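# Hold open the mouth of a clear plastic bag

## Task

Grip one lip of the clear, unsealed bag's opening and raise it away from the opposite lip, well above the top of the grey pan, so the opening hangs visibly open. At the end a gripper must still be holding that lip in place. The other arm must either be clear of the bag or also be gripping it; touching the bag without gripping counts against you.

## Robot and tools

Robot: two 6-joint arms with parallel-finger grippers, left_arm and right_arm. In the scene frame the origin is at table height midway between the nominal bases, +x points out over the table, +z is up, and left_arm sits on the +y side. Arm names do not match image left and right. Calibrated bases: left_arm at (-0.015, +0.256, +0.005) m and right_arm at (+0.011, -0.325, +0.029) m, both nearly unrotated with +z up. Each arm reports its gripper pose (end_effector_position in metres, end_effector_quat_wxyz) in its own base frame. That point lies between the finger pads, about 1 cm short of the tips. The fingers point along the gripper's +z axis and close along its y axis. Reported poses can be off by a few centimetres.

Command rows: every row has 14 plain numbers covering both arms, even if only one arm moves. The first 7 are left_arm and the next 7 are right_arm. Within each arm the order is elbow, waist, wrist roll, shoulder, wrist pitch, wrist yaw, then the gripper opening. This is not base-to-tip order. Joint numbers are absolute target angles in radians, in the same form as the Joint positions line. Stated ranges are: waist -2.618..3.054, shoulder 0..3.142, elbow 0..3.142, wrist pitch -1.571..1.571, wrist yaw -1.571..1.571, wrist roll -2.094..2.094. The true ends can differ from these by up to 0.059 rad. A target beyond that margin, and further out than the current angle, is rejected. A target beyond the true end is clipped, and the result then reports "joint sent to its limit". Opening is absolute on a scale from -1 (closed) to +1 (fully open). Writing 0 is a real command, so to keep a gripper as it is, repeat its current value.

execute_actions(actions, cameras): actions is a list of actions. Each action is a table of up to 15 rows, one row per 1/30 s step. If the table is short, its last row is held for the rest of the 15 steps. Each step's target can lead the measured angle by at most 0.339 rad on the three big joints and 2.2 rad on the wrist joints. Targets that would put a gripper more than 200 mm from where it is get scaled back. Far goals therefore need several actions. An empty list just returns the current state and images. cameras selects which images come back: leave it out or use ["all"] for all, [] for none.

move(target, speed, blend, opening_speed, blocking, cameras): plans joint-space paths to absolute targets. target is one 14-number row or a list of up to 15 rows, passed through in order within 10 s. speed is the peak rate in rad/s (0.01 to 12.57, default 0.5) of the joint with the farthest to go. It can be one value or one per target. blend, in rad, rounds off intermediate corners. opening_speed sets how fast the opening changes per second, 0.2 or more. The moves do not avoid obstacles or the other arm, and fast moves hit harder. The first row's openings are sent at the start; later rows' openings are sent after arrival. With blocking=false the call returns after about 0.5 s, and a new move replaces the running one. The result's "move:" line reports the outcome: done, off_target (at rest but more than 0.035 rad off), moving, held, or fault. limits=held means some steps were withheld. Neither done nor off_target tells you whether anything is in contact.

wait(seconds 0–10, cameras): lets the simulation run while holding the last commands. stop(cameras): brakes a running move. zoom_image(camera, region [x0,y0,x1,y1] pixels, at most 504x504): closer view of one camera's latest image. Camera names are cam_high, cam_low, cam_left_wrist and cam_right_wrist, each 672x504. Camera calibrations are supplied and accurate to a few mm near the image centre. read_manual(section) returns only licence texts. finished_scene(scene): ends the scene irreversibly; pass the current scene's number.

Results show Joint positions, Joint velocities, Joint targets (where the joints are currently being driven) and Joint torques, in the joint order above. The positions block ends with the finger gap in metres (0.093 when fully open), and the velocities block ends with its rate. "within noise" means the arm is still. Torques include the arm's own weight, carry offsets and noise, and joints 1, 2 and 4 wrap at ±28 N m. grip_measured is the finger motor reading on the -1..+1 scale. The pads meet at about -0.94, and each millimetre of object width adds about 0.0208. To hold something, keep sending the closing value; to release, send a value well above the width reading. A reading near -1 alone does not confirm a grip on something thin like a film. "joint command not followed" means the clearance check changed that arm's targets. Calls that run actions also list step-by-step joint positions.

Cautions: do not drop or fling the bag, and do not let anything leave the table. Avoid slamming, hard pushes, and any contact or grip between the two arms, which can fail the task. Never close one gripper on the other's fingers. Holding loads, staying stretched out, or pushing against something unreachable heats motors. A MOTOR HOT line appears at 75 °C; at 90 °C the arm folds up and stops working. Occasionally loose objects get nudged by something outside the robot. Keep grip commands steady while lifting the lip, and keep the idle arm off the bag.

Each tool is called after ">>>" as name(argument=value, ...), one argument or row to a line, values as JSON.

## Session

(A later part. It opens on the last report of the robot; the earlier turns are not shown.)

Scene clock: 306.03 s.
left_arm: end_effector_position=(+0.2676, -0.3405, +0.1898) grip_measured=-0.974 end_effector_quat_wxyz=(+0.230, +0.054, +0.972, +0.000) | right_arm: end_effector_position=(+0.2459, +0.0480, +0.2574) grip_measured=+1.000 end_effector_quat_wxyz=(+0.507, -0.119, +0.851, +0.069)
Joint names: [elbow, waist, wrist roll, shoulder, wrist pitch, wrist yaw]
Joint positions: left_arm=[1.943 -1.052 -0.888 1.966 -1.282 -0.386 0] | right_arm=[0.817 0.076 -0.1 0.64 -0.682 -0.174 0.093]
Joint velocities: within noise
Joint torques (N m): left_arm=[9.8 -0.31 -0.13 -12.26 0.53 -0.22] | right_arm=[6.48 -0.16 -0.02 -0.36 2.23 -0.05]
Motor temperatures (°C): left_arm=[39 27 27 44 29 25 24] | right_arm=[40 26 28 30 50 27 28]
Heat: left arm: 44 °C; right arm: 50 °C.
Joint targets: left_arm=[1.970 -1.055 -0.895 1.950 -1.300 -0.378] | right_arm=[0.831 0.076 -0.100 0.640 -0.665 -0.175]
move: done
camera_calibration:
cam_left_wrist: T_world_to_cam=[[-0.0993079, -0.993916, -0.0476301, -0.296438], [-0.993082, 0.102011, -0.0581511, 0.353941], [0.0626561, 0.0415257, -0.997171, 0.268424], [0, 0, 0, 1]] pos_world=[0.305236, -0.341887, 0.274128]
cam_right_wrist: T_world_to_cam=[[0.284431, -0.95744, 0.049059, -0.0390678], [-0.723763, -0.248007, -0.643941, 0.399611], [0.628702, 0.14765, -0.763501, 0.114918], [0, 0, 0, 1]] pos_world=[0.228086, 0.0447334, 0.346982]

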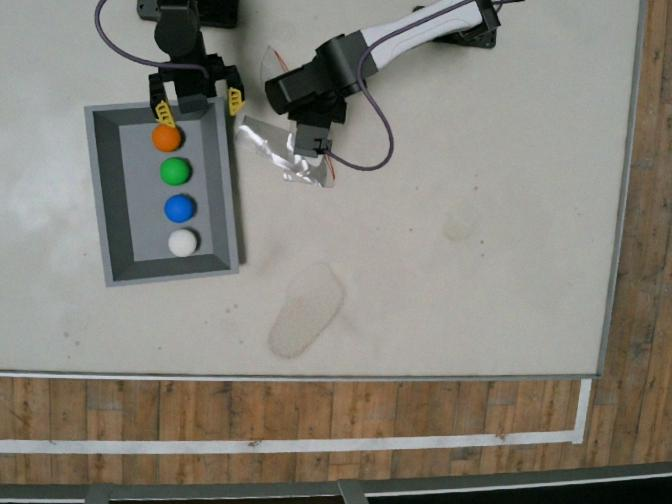

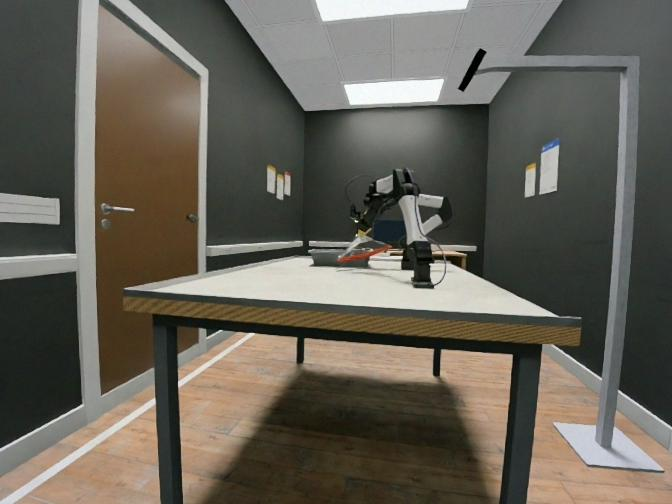

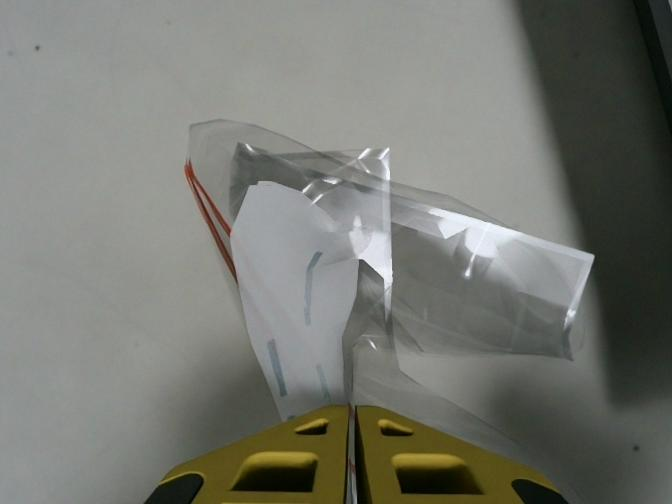

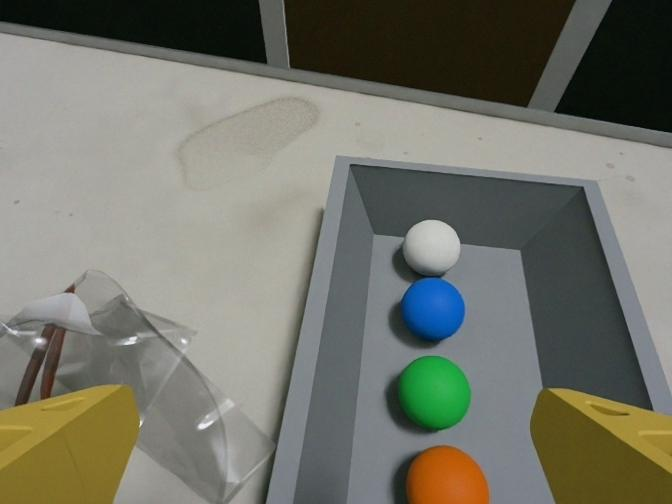

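>>> move(
  target=[
    [2.11,-1.055,-0.895,1.86,-1.52,-0.378,-1,0.831,0.076,-0.1,0.64,-0.665,-0.175,1],
  ],
  speed=0.15,
)

>>> zoom_image(
  camera="cam_low",
  region=[310, 205, 390, 285],
)

>>> zoom_image(
  camera="cam_left_wrist",
  region=[160, 90, 460, 440],
)

>>> zoom_image(
  camera="cam_right_wrist",
  region=[0, 240, 280, 504],
)

Scene clock: 318.30 s.
left_arm: end_effector_position=(+0.2488, -0.3078, +0.2503) grip_measured=-0.974 end_effector_quat_wxyz=(+0.231, +0.054, +0.971, -0.001) | right_arm: end_effector_position=(+0.2459, +0.0480, +0.2574) grip_measured=+1.000 end_effector_quat_wxyz=(+0.507, -0.119, +0.851, +0.069)
Joint names: [elbow, waist, wrist roll, shoulder, wrist pitch, wrist yaw]
Joint positions: left_arm=[2.084 -1.052 -0.888 1.884 -1.502 -0.386 0] | right_arm=[0.817 0.076 -0.1 0.64 -0.682 -0.174 0.093]
Joint velocities: within noise
Joint torques (N m): left_arm=[9.28 -0.28 -0.14 -11.96 0.56 -0.22] | right_arm=[6.49 -0.17 -0.01 -0.38 2.23 -0.05]
Motor temperatures (°C): left_arm=[40 27 27 44 29 25 24] | right_arm=[40 26 28 30 50 27 28]
Heat: left arm: 44 °C; right arm: 50 °C.
Joint targets: left_arm=[2.110 -1.055 -0.895 1.860 -1.520 -0.378] | right_arm=[0.831 0.076 -0.100 0.640 -0.665 -0.175]
move: done
camera_calibration:
cam_left_wrist: T_world_to_cam=[[-0.0994591, -0.994, -0.0455288, -0.263405], [-0.993016, 0.102071, -0.0591658, 0.335778], [0.0634579, 0.0393263, -0.997209, 0.327764], [0, 0, 0, 1]] pos_world=[0.286436, -0.308987, 0.334723]
cam_right_wrist: T_world_to_cam=[[0.284431, -0.95744, 0.049059, -0.0390678], [-0.723763, -0.248007, -0.643941, 0.399611], [0.628702, 0.14765, -0.763501, 0.114918], [0, 0, 0, 1]] pos_world=[0.228086, 0.0447334, 0.346982]

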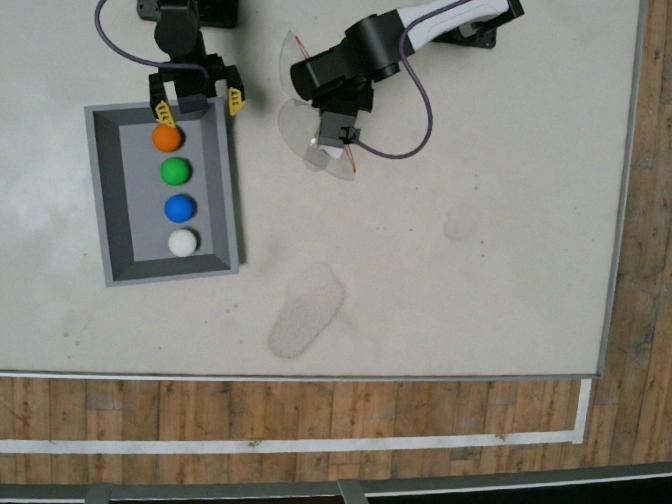

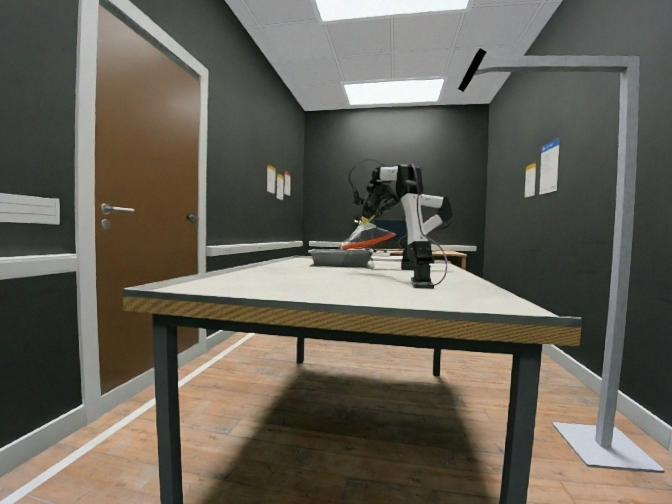

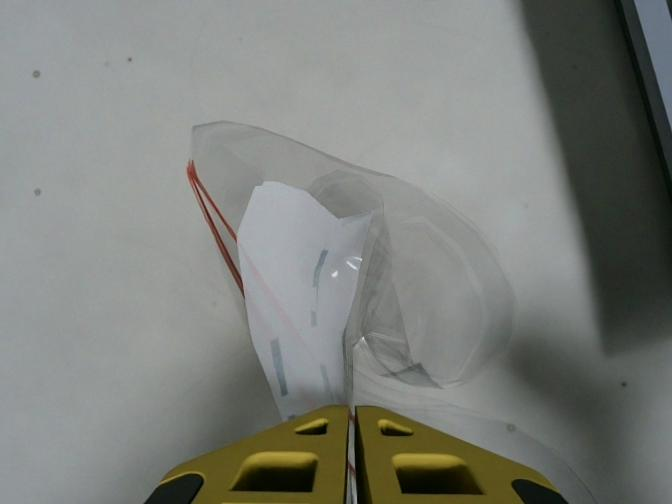

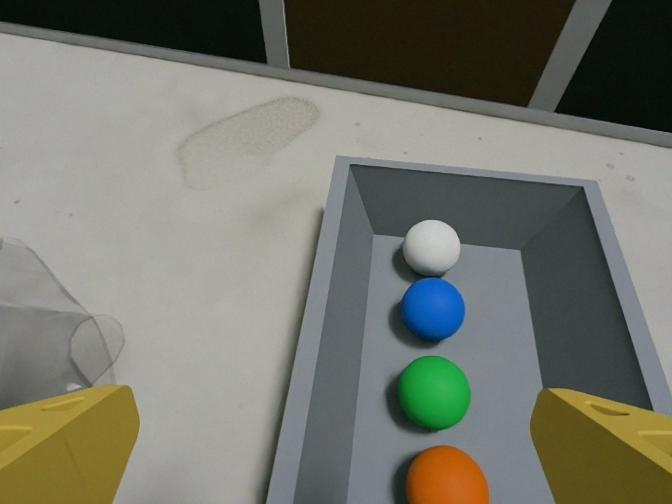

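Scaled by 6.300 from the camera's 672x504 image, which has a finer 960x720 frame.

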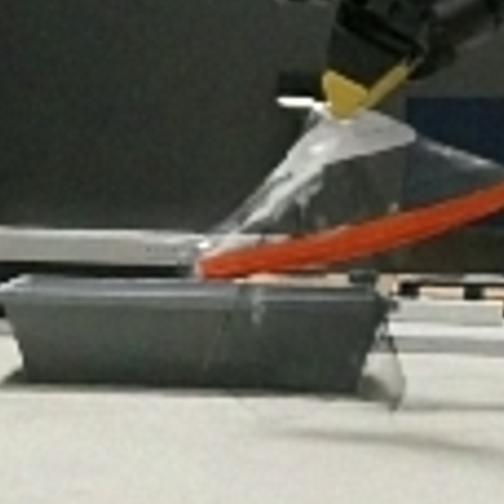

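Scaled by 1.440 from the camera's 672x504 image, which has a finer 960x720 frame.

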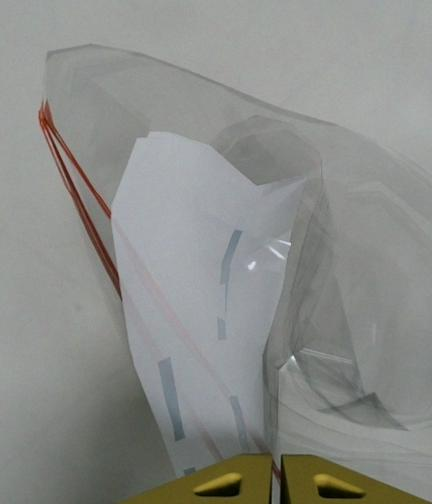

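Scaled by 1.800 from the camera's 672x504 image, which has a finer 960x720 frame.

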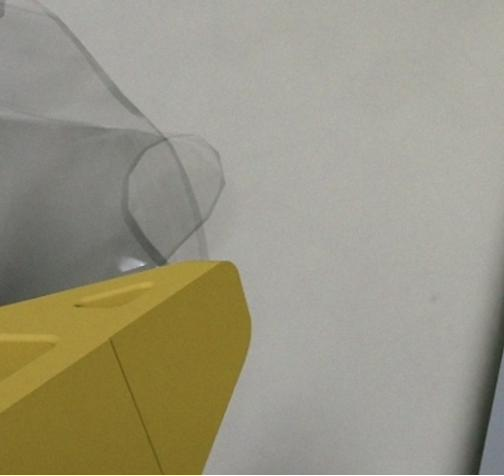

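>>> move(
  target=[
    [1.70,-1.055,-0.895,1.91,-1.08,-0.378,-1,0.831,0.076,-0.1,0.64,-0.665,-0.175,1],
  ],
  speed=0.2,
)

>>> zoom_image(
  camera="cam_low",
  region=[310, 205, 390, 285],
)

>>> zoom_image(
  camera="cam_left_wrist",
  region=[60, 90, 560, 480],
)

>>> zoom_image(
  camera="cam_right_wrist",
  region=[0, 240, 280, 504],
)

Scene clock: 328.43 s.
left_arm: end_effector_position=(+0.2643, -0.3348, +0.1560) grip_measured=-0.974 end_effector_quat_wxyz=(+0.235, +0.052, +0.971, -0.008) | right_arm: end_effector_position=(+0.2459, +0.0480, +0.2574) grip_measured=+1.000 end_effector_quat_wxyz=(+0.507, -0.119, +0.851, +0.069)
Joint names: [elbow, waist, wrist roll, shoulder, wrist pitch, wrist yaw]
Joint positions: left_arm=[1.713 -1.052 -0.888 1.9 -1.099 -0.386 0] | right_arm=[0.817 0.076 -0.1 0.64 -0.682 -0.174 0.093]
Joint velocities: within noise
Joint torques (N m): left_arm=[6.24 -0.29 -0.13 -9.28 0.97 -0.22] | right_arm=[6.46 -0.17 -0.02 -0.36 2.24 -0.05]
Motor temperatures (°C): left_arm=[40 27 27 46 29 25 24] | right_arm=[40 26 28 30 51 27 28]
Heat: left arm: 46 °C; right arm: 51 °C.
Joint targets: left_arm=[1.700 -1.055 -0.895 1.910 -1.080 -0.378] | right_arm=[0.831 0.076 -0.100 0.640 -0.665 -0.175]
move: done
camera_calibration:
cam_left_wrist: T_world_to_cam=[[-0.0990691, -0.994551, -0.0324685, -0.295402], [-0.992519, 0.101101, -0.0684389, 0.349312], [0.0713485, 0.0254455, -0.997127, 0.227038], [0, 0, 0, 1]] pos_world=[0.301235, -0.334885, 0.2407]
cam_right_wrist: T_world_to_cam=[[0.284431, -0.95744, 0.049059, -0.0390678], [-0.723763, -0.248007, -0.643941, 0.399611], [0.628702, 0.14765, -0.763501, 0.114918], [0, 0, 0, 1]] pos_world=[0.228086, 0.0447334, 0.346982]

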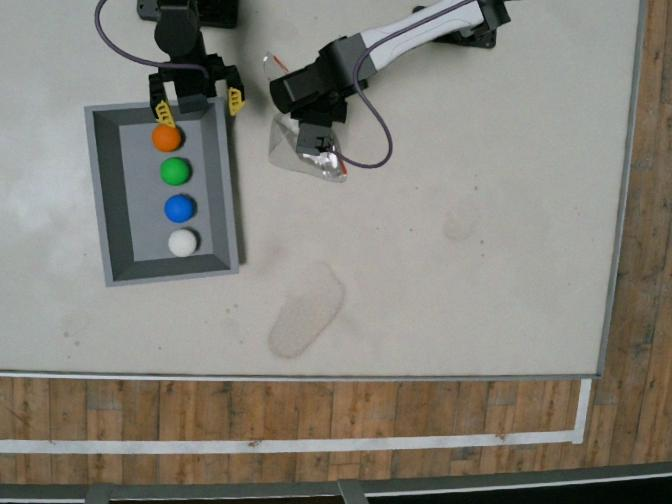

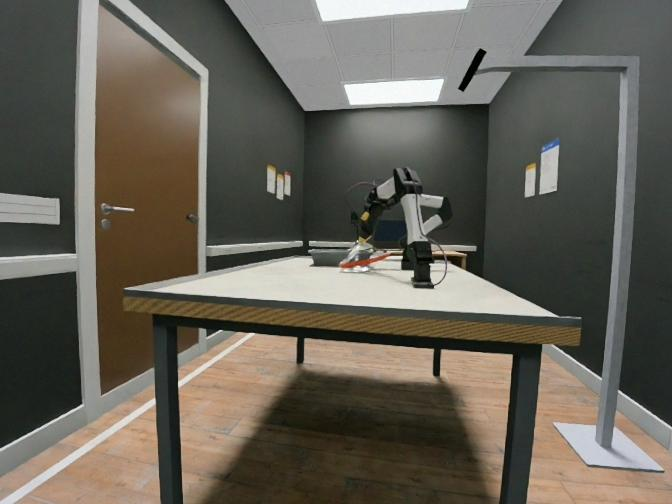

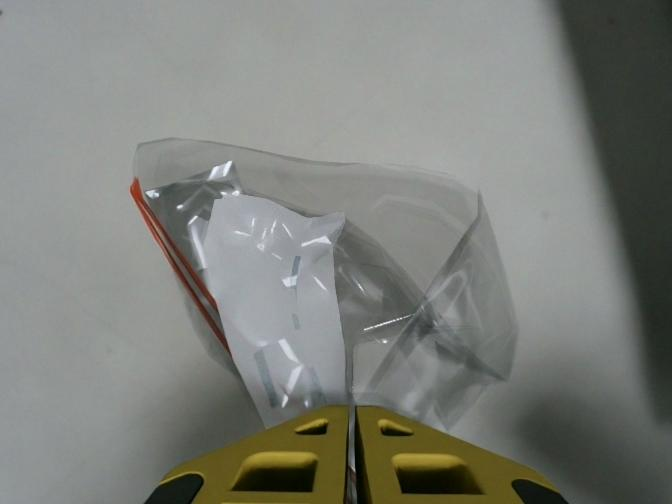

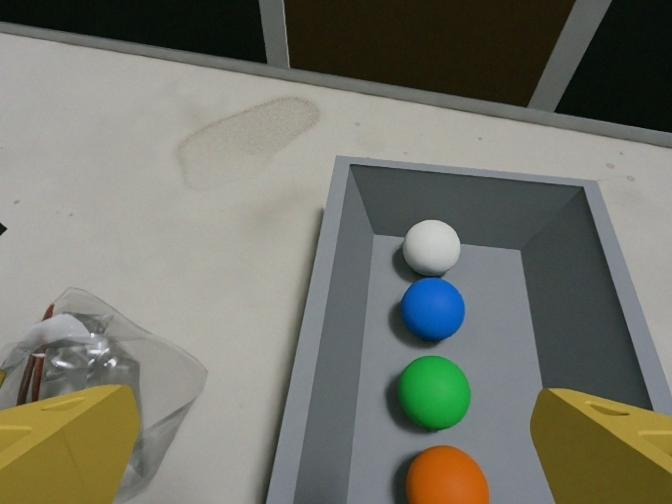

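Scaled by 6.300 from the camera's 672x504 image, which has a finer 960x720 frame.

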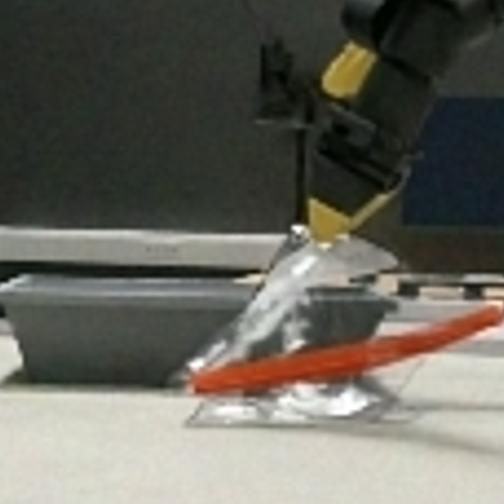

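Scaled by 1.008 from the camera's 672x504 image, which has a finer 960x720 frame.

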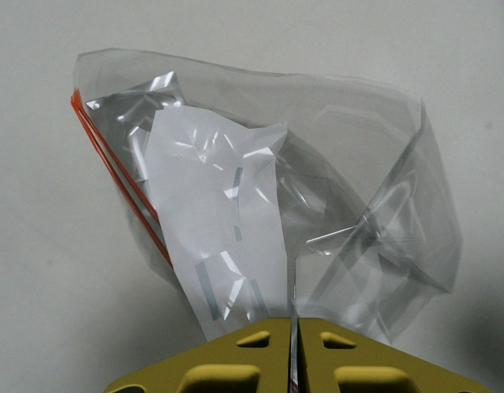

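Scaled by 1.800 from the camera's 672x504 image, which has a finer 960x720 frame.

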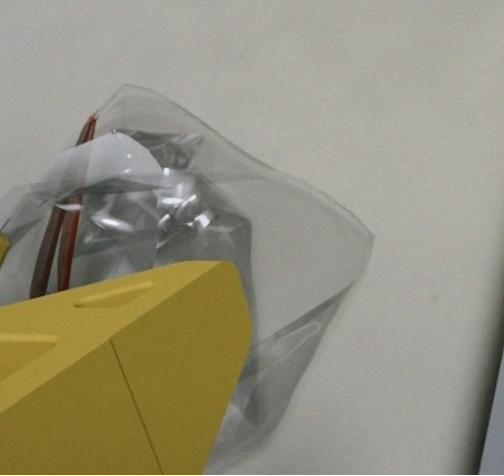

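>>> move(
  target=[
    [1.44,-1.055,-0.895,1.92,-0.77,-0.378,-1,0.831,0.076,-0.1,0.64,-0.665,-0.175,1],
    [1.785,-1.177,-0.895,2.28,-0.77,-0.378,-1,0.831,0.076,-0.1,0.64,-0.665,-0.175,1],
  ],
  speed=0.25,
)

>>> zoom_image(
  camera="cam_high",
  region=[230, 60, 430, 260],
)

>>> zoom_image(
  camera="cam_low",
  region=[310, 225, 390, 285],
)

Scene clock: 339.03 s.
left_arm: end_effector_position=(+0.2496, -0.4329, +0.0286) grip_measured=-0.974 end_effector_quat_wxyz=(+0.233, +0.112, +0.966, -0.020) | right_arm: end_effector_position=(+0.2459, +0.0480, +0.2574) grip_measured=+1.000 end_effector_quat_wxyz=(+0.507, -0.119, +0.851, +0.069)
Joint names: [elbow, waist, wrist roll, shoulder, wrist pitch, wrist yaw]
Joint positions: left_arm=[1.757 -1.175 -0.888 2.265 -0.783 -0.386 0] | right_arm=[0.817 0.076 -0.1 0.64 -0.682 -0.174 0.093]
Joint velocities: within noise
Joint torques (N m): left_arm=[9.84 -0.17 -0.13 -11.64 0.89 -0.22] | right_arm=[6.46 -0.17 -0.02 -0.35 2.23 -0.04]
Motor temperatures (°C): left_arm=[40 27 27 45 30 25 24] | right_arm=[41 26 28 30 51 27 28]
Heat: left arm: 45 °C; right arm: 51 °C.
Joint targets: left_arm=[1.785 -1.177 -0.895 2.280 -0.770 -0.378] | right_arm=[0.831 0.076 -0.100 0.640 -0.665 -0.175]
move: done
camera_calibration:
cam_left_wrist: T_world_to_cam=[[-0.220631, -0.974675, -0.0364842, -0.359478], [-0.972688, 0.222638, -0.0656477, 0.383533], [0.072108, 0.0210039, -0.997176, 0.101431], [0, 0, 0, 1]] pos_world=[0.286433, -0.437894, 0.113208]
cam_right_wrist: T_world_to_cam=[[0.284431, -0.95744, 0.049059, -0.0390678], [-0.723763, -0.248007, -0.643941, 0.399611], [0.628702, 0.14765, -0.763501, 0.114918], [0, 0, 0, 1]] pos_world=[0.228086, 0.0447334, 0.346982]

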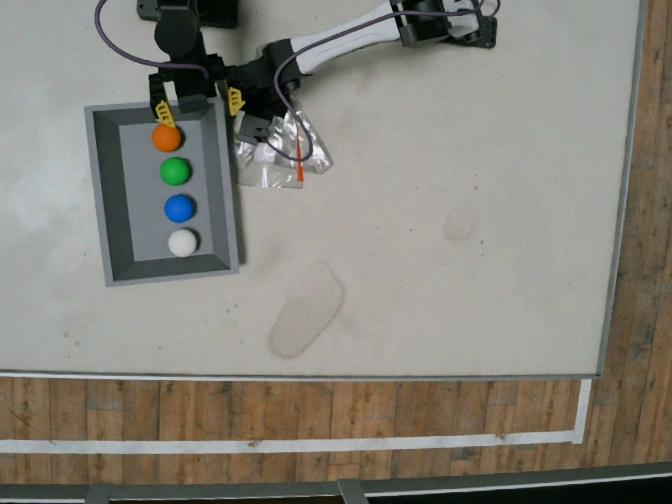

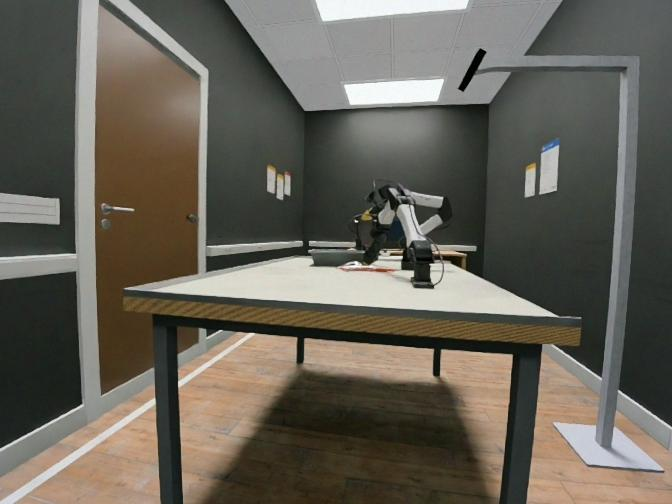

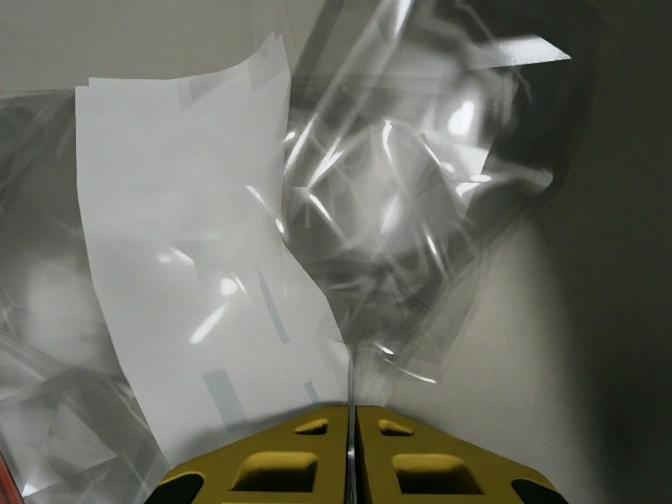

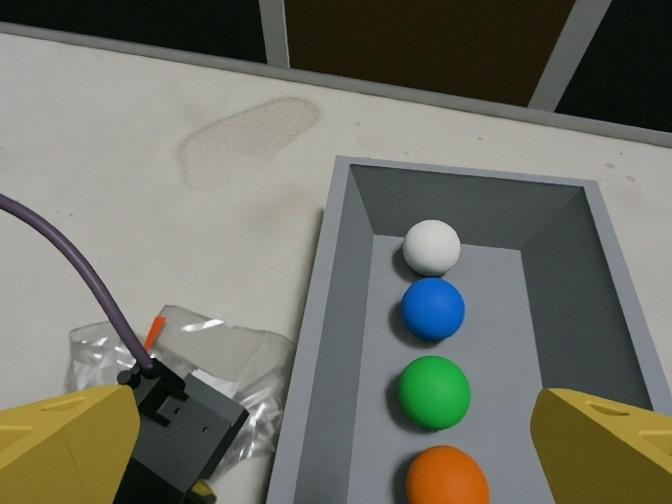

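Scaled by 2.520 from the camera's 672x504 image, which has a finer 960x720 frame.

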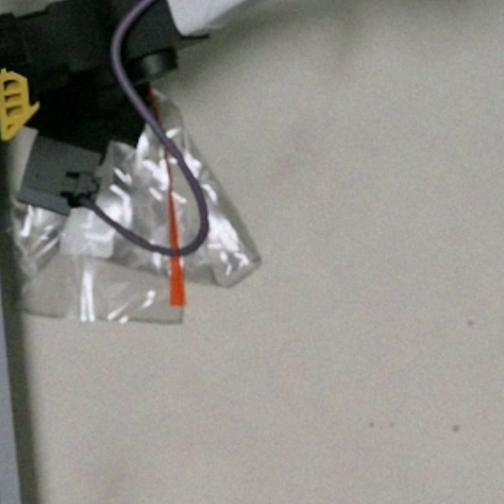

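Scaled by 6.300 from the camera's 672x504 image, which has a finer 960x720 frame.

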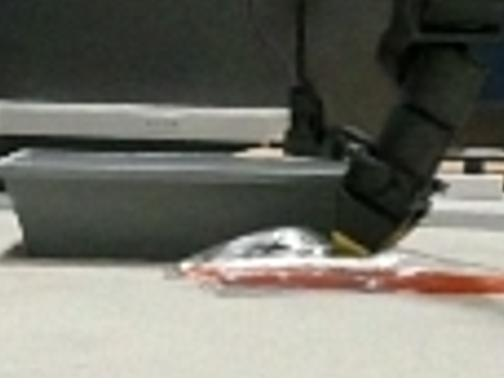

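>>> move(
  target=[
    [1.785,-1.177,-0.895,2.28,-0.77,-0.378,-0.3,0.831,0.076,-0.1,0.64,-0.665,-0.175,1],
    [1.95,-1.177,-0.895,2.2,-1.0,-0.378,-0.3,0.831,0.076,-0.1,0.64,-0.665,-0.175,1],
    [1.745,-0.89,0,1.98,-0.93,0,-0.1,0.831,0.076,-0.1,0.64,-0.665,-0.175,1],
  ],
  speed=[0.2,0.25,0.6],
  opening_speed=0.5,
  cameras=["cam_left_wrist","cam_high","cam_low"],
)

>>> zoom_image(
  camera="cam_high",
  region=[230, 60, 430, 260],
)

>>> zoom_image(
  camera="cam_low",
  region=[310, 225, 390, 285],
)

Scene clock: 345.90 s.
left_arm: end_effector_position=(+0.2530, -0.4411, +0.0419) grip_measured=-0.302 end_effector_quat_wxyz=(+0.240, +0.109, +0.964, -0.032) | right_arm: end_effector_position=(+0.2459, +0.0480, +0.2574) grip_measured=+1.000 end_effector_quat_wxyz=(+0.507, -0.119, +0.851, +0.069)
Joint names: [elbow, waist, wrist roll, shoulder, wrist pitch, wrist yaw]
Joint positions: left_arm=[1.804 -1.175 -0.888 2.265 -0.803 -0.386 0.031] | right_arm=[0.817 0.076 -0.1 0.64 -0.682 -0.174 0.093]
Joint velocities: within noise
Joint torques (N m): left_arm=[7.31 0.05 -0.06 -13.33 0.82 -0.3] | right_arm=[6.49 -0.14 -0.02 -0.38 2.24 -0.04]
Motor temperatures (°C): left_arm=[40 27 27 46 30 25 24] | right_arm=[41 26 28 30 51 27 28]
Heat: left arm: 46 °C; right arm: 51 °C.
Joint targets: left_arm=[1.803 -1.175 -0.888 2.265 -0.802 -0.386] | right_arm=[0.831 0.076 -0.100 0.640 -0.665 -0.175]
Tool commands: left_gripper/opening=-0.3 right_gripper/opening=+1.0
move: held (left_arm; a check stopped the path); path passed 1 of 3 targets; target 3's new numbers were not sent; limits=held; left_arm: the wrist roll is farthest, 0.888 rad from its target
joint command not followed: on one or more control steps a check withheld the commanded joint targets of the left arm, and it was not sent them on those steps.
cause: the commanded joint targets, or the way to them, would bring a part of the robot too close to another arm (this arm's wrist (the part past the wrist pitch) and the right arm's fingers).
camera_calibration:
cam_left_wrist: T_world_to_cam=[[-0.220447, -0.975297, -0.0140994, -0.367538], [-0.971895, 0.220857, -0.0814966, 0.389226], [0.0825973, -0.00426253, -0.996574, 0.100875], [0, 0, 0, 1]] pos_world=[0.288932, -0.443991, 0.127068]
Images, in order (width x height): cam_high 672x504, cam_low 672x504, cam_left_wrist 672x504.

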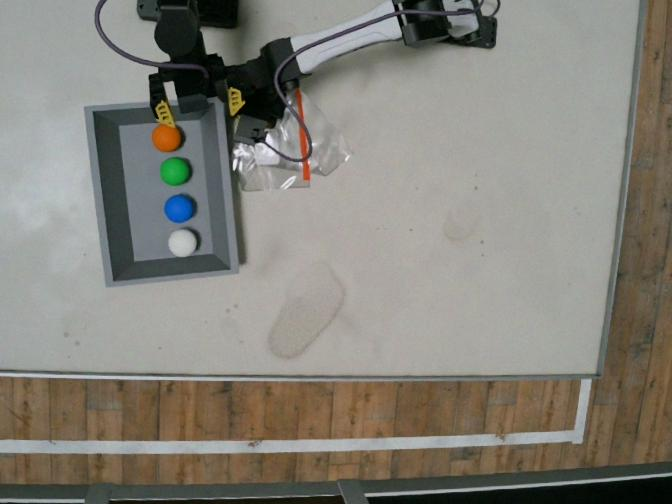

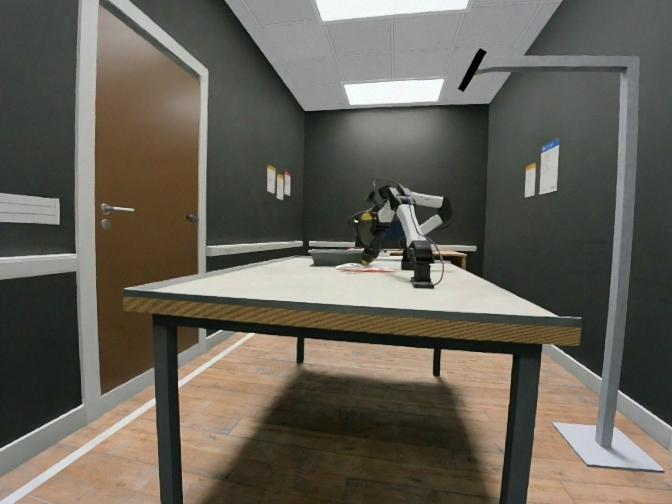

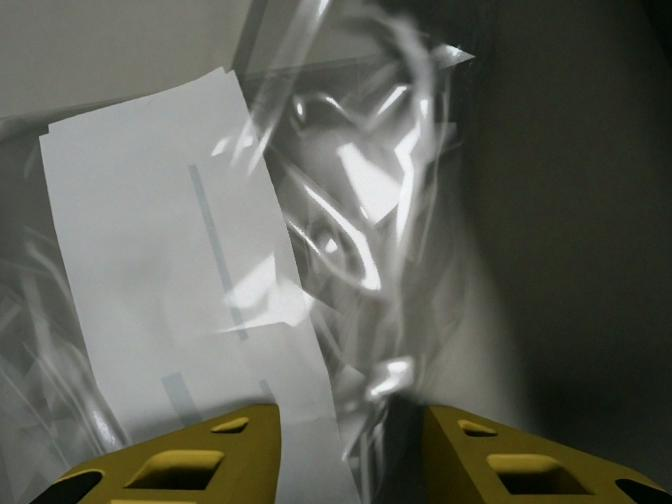

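Scaled by 2.520 from the camera's 672x504 image, which has a finer 960x720 frame.

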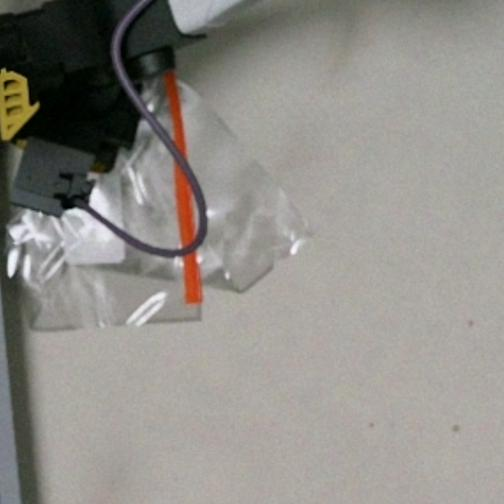

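Scaled by 6.300 from the camera's 672x504 image, which has a finer 960x720 frame.

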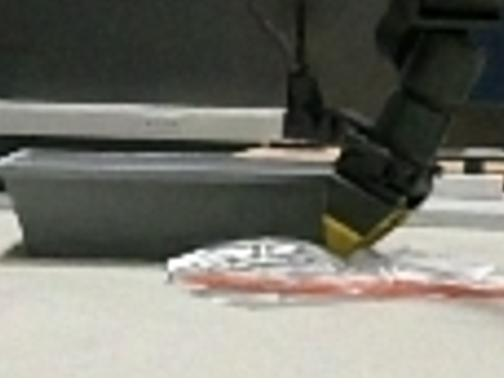

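>>> move(
  target=[
    [1.86,-1.12,-0.895,2.21,-0.9,-0.378,-0.3,0.831,0.076,-0.1,0.64,-0.665,-0.175,1],
    [1.745,-0.89,0,1.98,-0.93,0,-0.1,0.831,0.076,-0.1,0.64,-0.665,-0.175,1],
  ],
  speed=[0.25,0.6],
  cameras=["cam_left_wrist","cam_high","cam_low"],
)

>>> zoom_image(
  camera="cam_high",
  region=[230, 60, 430, 260],
)

Scene clock: 349.33 s.
left_arm: end_effector_position=(+0.2550, -0.4392, +0.0417) grip_measured=-0.302 end_effector_quat_wxyz=(+0.239, +0.107, +0.965, -0.030) | right_arm: end_effector_position=(+0.2459, +0.0480, +0.2574) grip_measured=+1.000 end_effector_quat_wxyz=(+0.507, -0.119, +0.851, +0.069)
Joint names: [elbow, waist, wrist roll, shoulder, wrist pitch, wrist yaw]
Joint positions: left_arm=[1.804 -1.17 -0.888 2.265 -0.806 -0.386 0.031] | right_arm=[0.817 0.076 -0.1 0.64 -0.682 -0.174 0.093]
Joint velocities: within noise
Joint torques (N m): left_arm=[7.36 -0.08 -0.06 -13.26 0.81 -0.3] | right_arm=[6.48 -0.16 -0.02 -0.38 2.24 -0.04]
Motor temperatures (°C): left_arm=[40 27 27 47 30 25 24] | right_arm=[41 26 28 30 51 27 28]
Heat: left arm: 47 °C; right arm: 51 °C.
Joint targets: left_arm=[1.804 -1.172 -0.888 2.265 -0.805 -0.386] | right_arm=[0.831 0.076 -0.100 0.640 -0.665 -0.175]
Tool commands: left_gripper/opening=-0.3 right_gripper/opening=+1.0
move: held (left_arm; a check stopped the path); path passed 0 of 2 targets; target 2's new numbers were not sent; limits=held; left_arm: the wrist roll is farthest, 0.888 rad from its target
joint command not followed: on one or more control steps a check withheld the commanded joint targets of the left arm, and it was not sent them on those steps.
cause: the commanded joint targets, or the way to them, would bring a part of the robot too close to another arm (this arm's wrist (the part past the wrist pitch) and the right arm's fingers).
camera_calibration:
cam_left_wrist: T_world_to_cam=[[-0.21557, -0.976346, -0.0166781, -0.366874], [-0.973082, 0.216212, -0.0797698, 0.388905], [0.0814889, -0.000966795, -0.996674, 0.102209], [0, 0, 0, 1]] pos_world=[0.29102, -0.442183, 0.126773]
Images, in order (width x height): cam_high 672x504, cam_low 672x504, cam_left_wrist 672x504.

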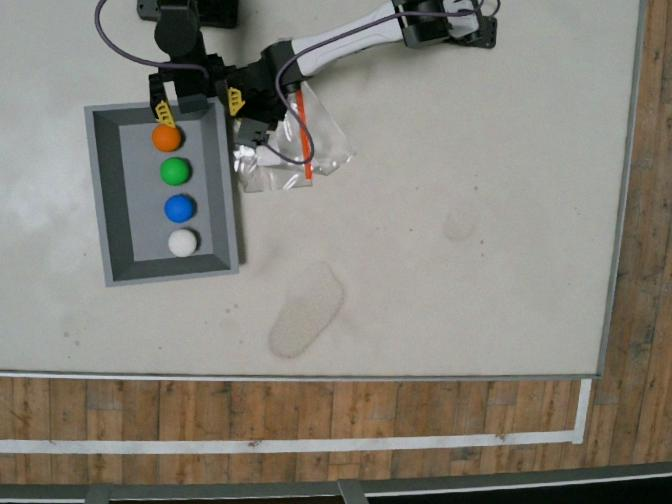

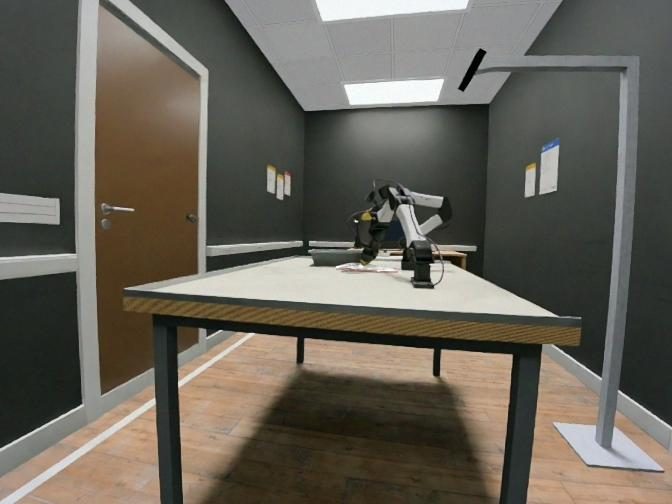

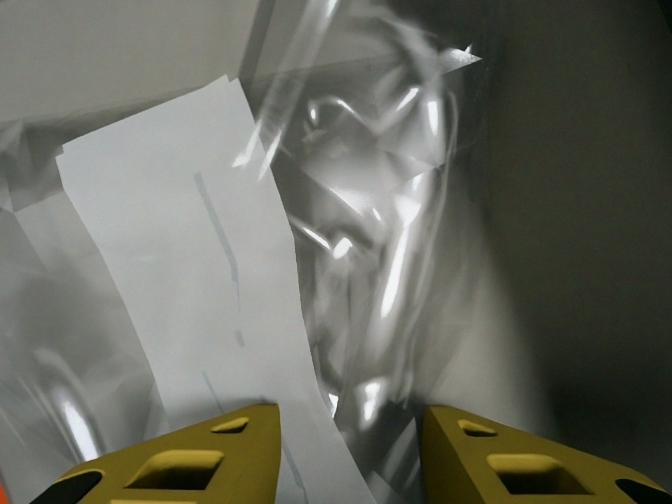

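Scaled by 2.520 from the camera's 672x504 image, which has a finer 960x720 frame.

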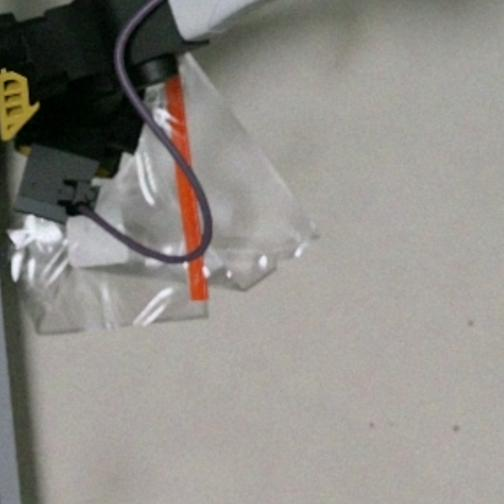

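>>> move(
  target=[1.804,-1.172,-0.888,2.265,-0.805,-0.386,-0.3,0.831,-0.5,-0.1,0.64,-0.665,-0.175,1],
  speed=0.6,
  cameras=[],
)

>>> move(
  target=[
    [1.90,-1.12,-0.895,2.20,-0.95,-0.378,-0.3,0.831,-0.5,-0.1,0.64,-0.665,-0.175,1],
    [1.745,-0.89,0,1.98,-0.93,0,-0.1,0.831,-0.5,-0.1,0.64,-0.665,-0.175,1],
  ],
  speed=[0.25,0.7],
  cameras=["cam_left_wrist","cam_high","cam_low"],
)

>>> zoom_image(
  camera="cam_high",
  region=[230, 60, 430, 260],
)

Scene clock: 355.47 s.
left_arm: end_effector_position=(+0.2550, -0.4392, +0.0417) grip_measured=-0.302 end_effector_quat_wxyz=(+0.239, +0.107, +0.965, -0.030) | right_arm: end_effector_position=(+0.2328, -0.0925, +0.2574) grip_measured=+1.000 end_effector_quat_wxyz=(+0.506, +0.125, +0.850, -0.077)
Joint names: [elbow, waist, wrist roll, shoulder, wrist pitch, wrist yaw]
Joint positions: left_arm=[1.804 -1.17 -0.888 2.265 -0.806 -0.386 0.031] | right_arm=[0.817 -0.494 -0.1 0.64 -0.682 -0.174 0.093]
Joint velocities: within noise
Joint torques (N m): left_arm=[7.35 -0.17 -0.06 -13.24 0.81 -0.3] | right_arm=[6.46 -0.72 -0.01 -0.39 2.23 -0.05]
Motor temperatures (°C): left_arm=[40 27 27 48 30 25 24] | right_arm=[41 26 28 30 51 27 28]
Heat: left arm: 48 °C; right arm: 51 °C.
Joint targets: left_arm=[1.804 -1.172 -0.888 2.265 -0.805 -0.386] | right_arm=[0.831 -0.500 -0.100 0.640 -0.665 -0.175]
move: done
No camera images: "cameras" was empty.

Scene clock: 358.73 s.
left_arm: end_effector_position=(+0.3013, -0.3703, +0.1265) grip_measured=-0.102 end_effector_quat_wxyz=(+0.178, +0.417, +0.887, -0.081) | right_arm: end_effector_position=(+0.2328, -0.0925, +0.2574) grip_measured=+1.000 end_effector_quat_wxyz=(+0.506, +0.125, +0.850, -0.077)
Joint names: [elbow, waist, wrist roll, shoulder, wrist pitch, wrist yaw]
Joint positions: left_arm=[1.76 -0.891 -0.01 2.009 -0.928 -0.01 0.04] | right_arm=[0.817 -0.494 -0.1 0.64 -0.682 -0.174 0.093]
Joint velocities: within noise
Joint torques (N m): left_arm=[6.35 0.18 0.05 -14.39 1.01 0.06] | right_arm=[6.48 -0.7 -0.02 -0.39 2.23 -0.05]
Motor temperatures (°C): left_arm=[40 27 27 49 30 25 24] | right_arm=[41 26 28 30 51 27 28]
Heat: left arm: 49 °C; right arm: 51 °C.
Joint targets: left_arm=[1.745 -0.890 0.000 1.980 -0.930 0.000] | right_arm=[0.831 -0.500 -0.100 0.640 -0.665 -0.175]
move: done
camera_calibration:
cam_left_wrist: T_world_to_cam=[[-0.766742, -0.641314, -0.0286776, 0.00342951], [-0.641797, 0.766778, 0.012114, 0.518192], [0.0142205, 0.0276935, -0.999515, 0.21427], [0, 0, 0, 1]] pos_world=[0.332157, -0.401073, 0.207987]
Images, in order (width x height): cam_high 672x504, cam_low 672x504, cam_left_wrist 672x504.

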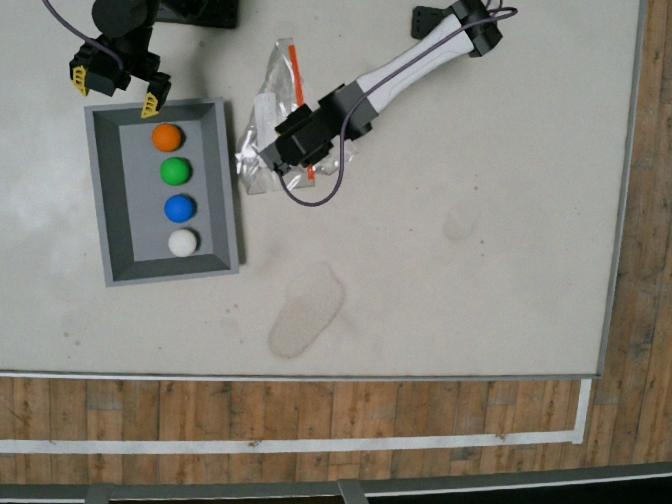

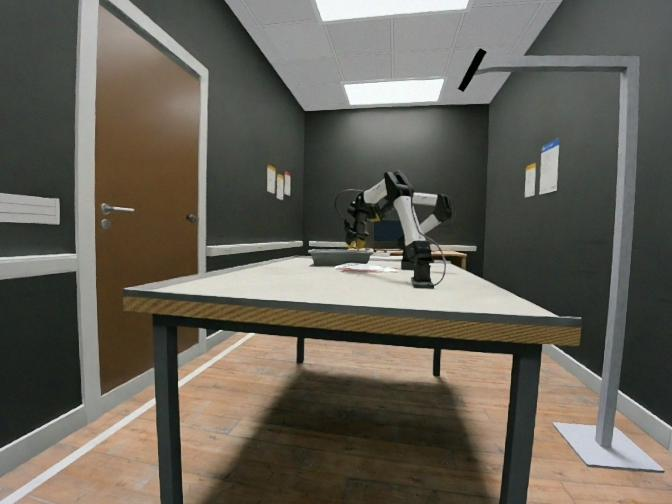

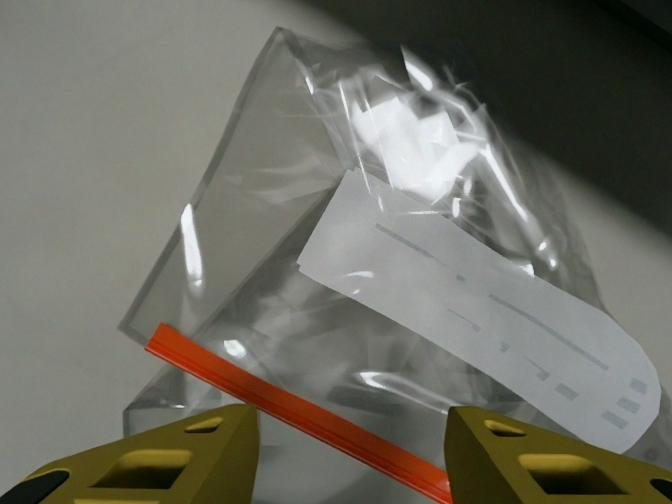

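Scaled by 2.520 from the camera's 672x504 image, which has a finer 960x720 frame.

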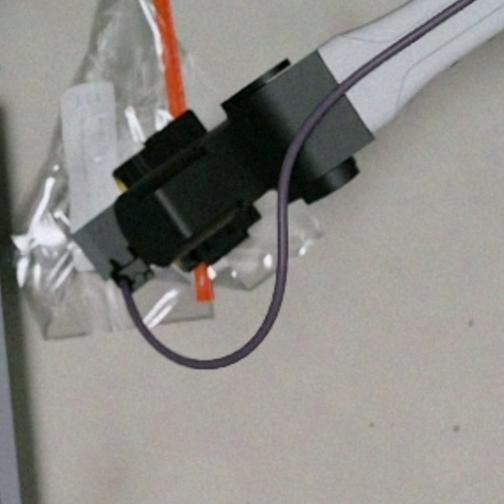

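>>> move(
  target=[
    [1.426,-0.877,0,1.985,-0.63,0,0,0.831,-0.5,-0.1,0.64,-0.665,-0.175,1],
    [1.38,-0.877,0,2.015,-0.554,0,0,0.831,-0.5,-0.1,0.64,-0.665,-0.175,1],
  ],
  speed=[0.4,0.1],
  cameras=["cam_left_wrist"],
)

Scene clock: 369.53 s.
left_arm: end_effector_position=(+0.2921, -0.3524, +0.0374) grip_measured=-0.002 end_effector_quat_wxyz=(+0.176, +0.414, +0.890, -0.079) | right_arm: end_effector_position=(+0.2328, -0.0925, +0.2574) grip_measured=+1.000 end_effector_quat_wxyz=(+0.506, +0.125, +0.850, -0.077)
Joint names: [elbow, waist, wrist roll, shoulder, wrist pitch, wrist yaw]
Joint positions: left_arm=[1.394 -0.882 -0.01 2.004 -0.573 -0.009 0.045] | right_arm=[0.817 -0.494 -0.1 0.64 -0.682 -0.174 0.093]
Joint velocities: within noise
Joint torques (N m): left_arm=[5.97 0.58 0.05 -10.02 1.22 0.05] | right_arm=[6.48 -0.73 -0.02 -0.35 2.24 -0.05]
Motor temperatures (°C): left_arm=[39 27 27 50 30 25 24] | right_arm=[41 26 28 30 52 27 28]
Heat: left arm: 50 °C; right arm: 52 °C.
Joint targets: left_arm=[1.380 -0.877 0.000 2.015 -0.554 0.000] | right_arm=[0.831 -0.500 -0.100 0.640 -0.665 -0.175]
move: done
camera_calibration:
cam_left_wrist: T_world_to_cam=[[-0.761426, -0.647639, -0.0281906, 0.00150715], [-0.648184, 0.761257, 0.0186088, 0.499405], [0.00940847, 0.0324419, -0.999429, 0.127902], [0, 0, 0, 1]] pos_world=[0.323651, -0.383349, 0.118578]
Images, in order (width x height): cam_left_wrist 672x504.

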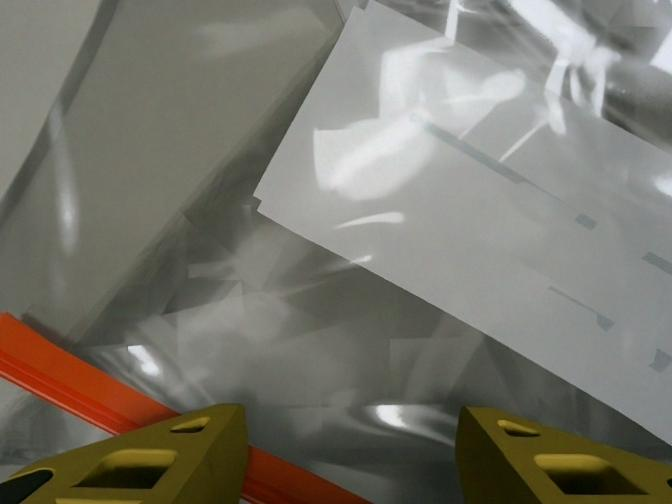

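>>> move(
  target=[
    [1.346,-0.877,0,2.034,-0.505,0,0,0.831,-0.5,-0.1,0.64,-0.665,-0.175,1],
  ],
  speed=[0.1],
  cameras=["cam_left_wrist"],
)

Scene clock: 373.60 s.
left_arm: end_effector_position=(+0.2915, -0.3517, +0.0245) grip_measured=-0.002 end_effector_quat_wxyz=(+0.176, +0.414, +0.890, -0.079) | right_arm: end_effector_position=(+0.2328, -0.0925, +0.2574) grip_measured=+1.000 end_effector_quat_wxyz=(+0.506, +0.125, +0.850, -0.077)
Joint names: [elbow, waist, wrist roll, shoulder, wrist pitch, wrist yaw]
Joint positions: left_arm=[1.361 -0.882 -0.01 2.02 -0.524 -0.009 0.045] | right_arm=[0.817 -0.494 -0.1 0.64 -0.682 -0.174 0.093]
Joint velocities: within noise
Joint torques (N m): left_arm=[5.78 0.55 0.05 -9.69 1.21 0.05] | right_arm=[6.46 -0.72 -0.02 -0.35 2.24 -0.05]
Motor temperatures (°C): left_arm=[39 27 27 49 30 25 24] | right_arm=[41 26 28 30 52 27 28]
Heat: left arm: 49 °C; right arm: 52 °C.
Joint targets: left_arm=[1.346 -0.877 0.000 2.034 -0.505 0.000] | right_arm=[0.831 -0.500 -0.100 0.640 -0.665 -0.175]
move: done
camera_calibration:
cam_left_wrist: T_world_to_cam=[[-0.76142, -0.647647, -0.0281467, 0.00119486], [-0.648188, 0.761262, 0.0182473, 0.498689], [0.00960919, 0.0321381, -0.999437, 0.114809], [0, 0, 0, 1]] pos_world=[0.323051, -0.382549, 0.105678]
Images, in order (width x height): cam_left_wrist 672x504.

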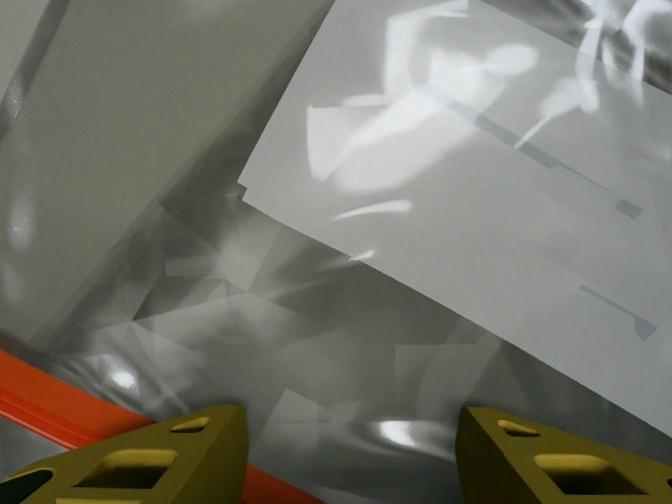

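>>> move(
  target=[
    [1.325,-0.877,0,2.047,-0.475,0,0,0.831,-0.5,-0.1,0.64,-0.665,-0.175,1],
  ],
  speed=[0.1],
  cameras=[],
)

Scene clock: 376.37 s.
left_arm: end_effector_position=(+0.2942, -0.3555, +0.0233) grip_measured=-0.002 end_effector_quat_wxyz=(+0.188, +0.413, +0.887, -0.086) | right_arm: end_effector_position=(+0.2328, -0.0925, +0.2574) grip_measured=+1.000 end_effector_quat_wxyz=(+0.506, +0.125, +0.850, -0.077)
Joint names: [elbow, waist, wrist roll, shoulder, wrist pitch, wrist yaw]
Joint positions: left_arm=[1.346 -0.882 -0.01 2.02 -0.481 -0.007 0.045] | right_arm=[0.817 -0.494 -0.1 0.64 -0.682 -0.174 0.093]
Joint velocities: within noise
Joint torques (N m): left_arm=[5.24 0.58 0.05 -8.43 1.13 0.03] | right_arm=[6.48 -0.7 -0.02 -0.35 2.23 -0.06]
Motor temperatures (°C): left_arm=[39 27 27 49 30 25 24] | right_arm=[41 26 28 30 52 27 28]
Heat: left arm: 49 °C; right arm: 52 °C.
Joint targets: left_arm=[1.325 -0.877 0.000 2.047 -0.475 0.000] | right_arm=[0.831 -0.500 -0.100 0.640 -0.665 -0.175]
move: done
No camera images: "cameras" was empty.


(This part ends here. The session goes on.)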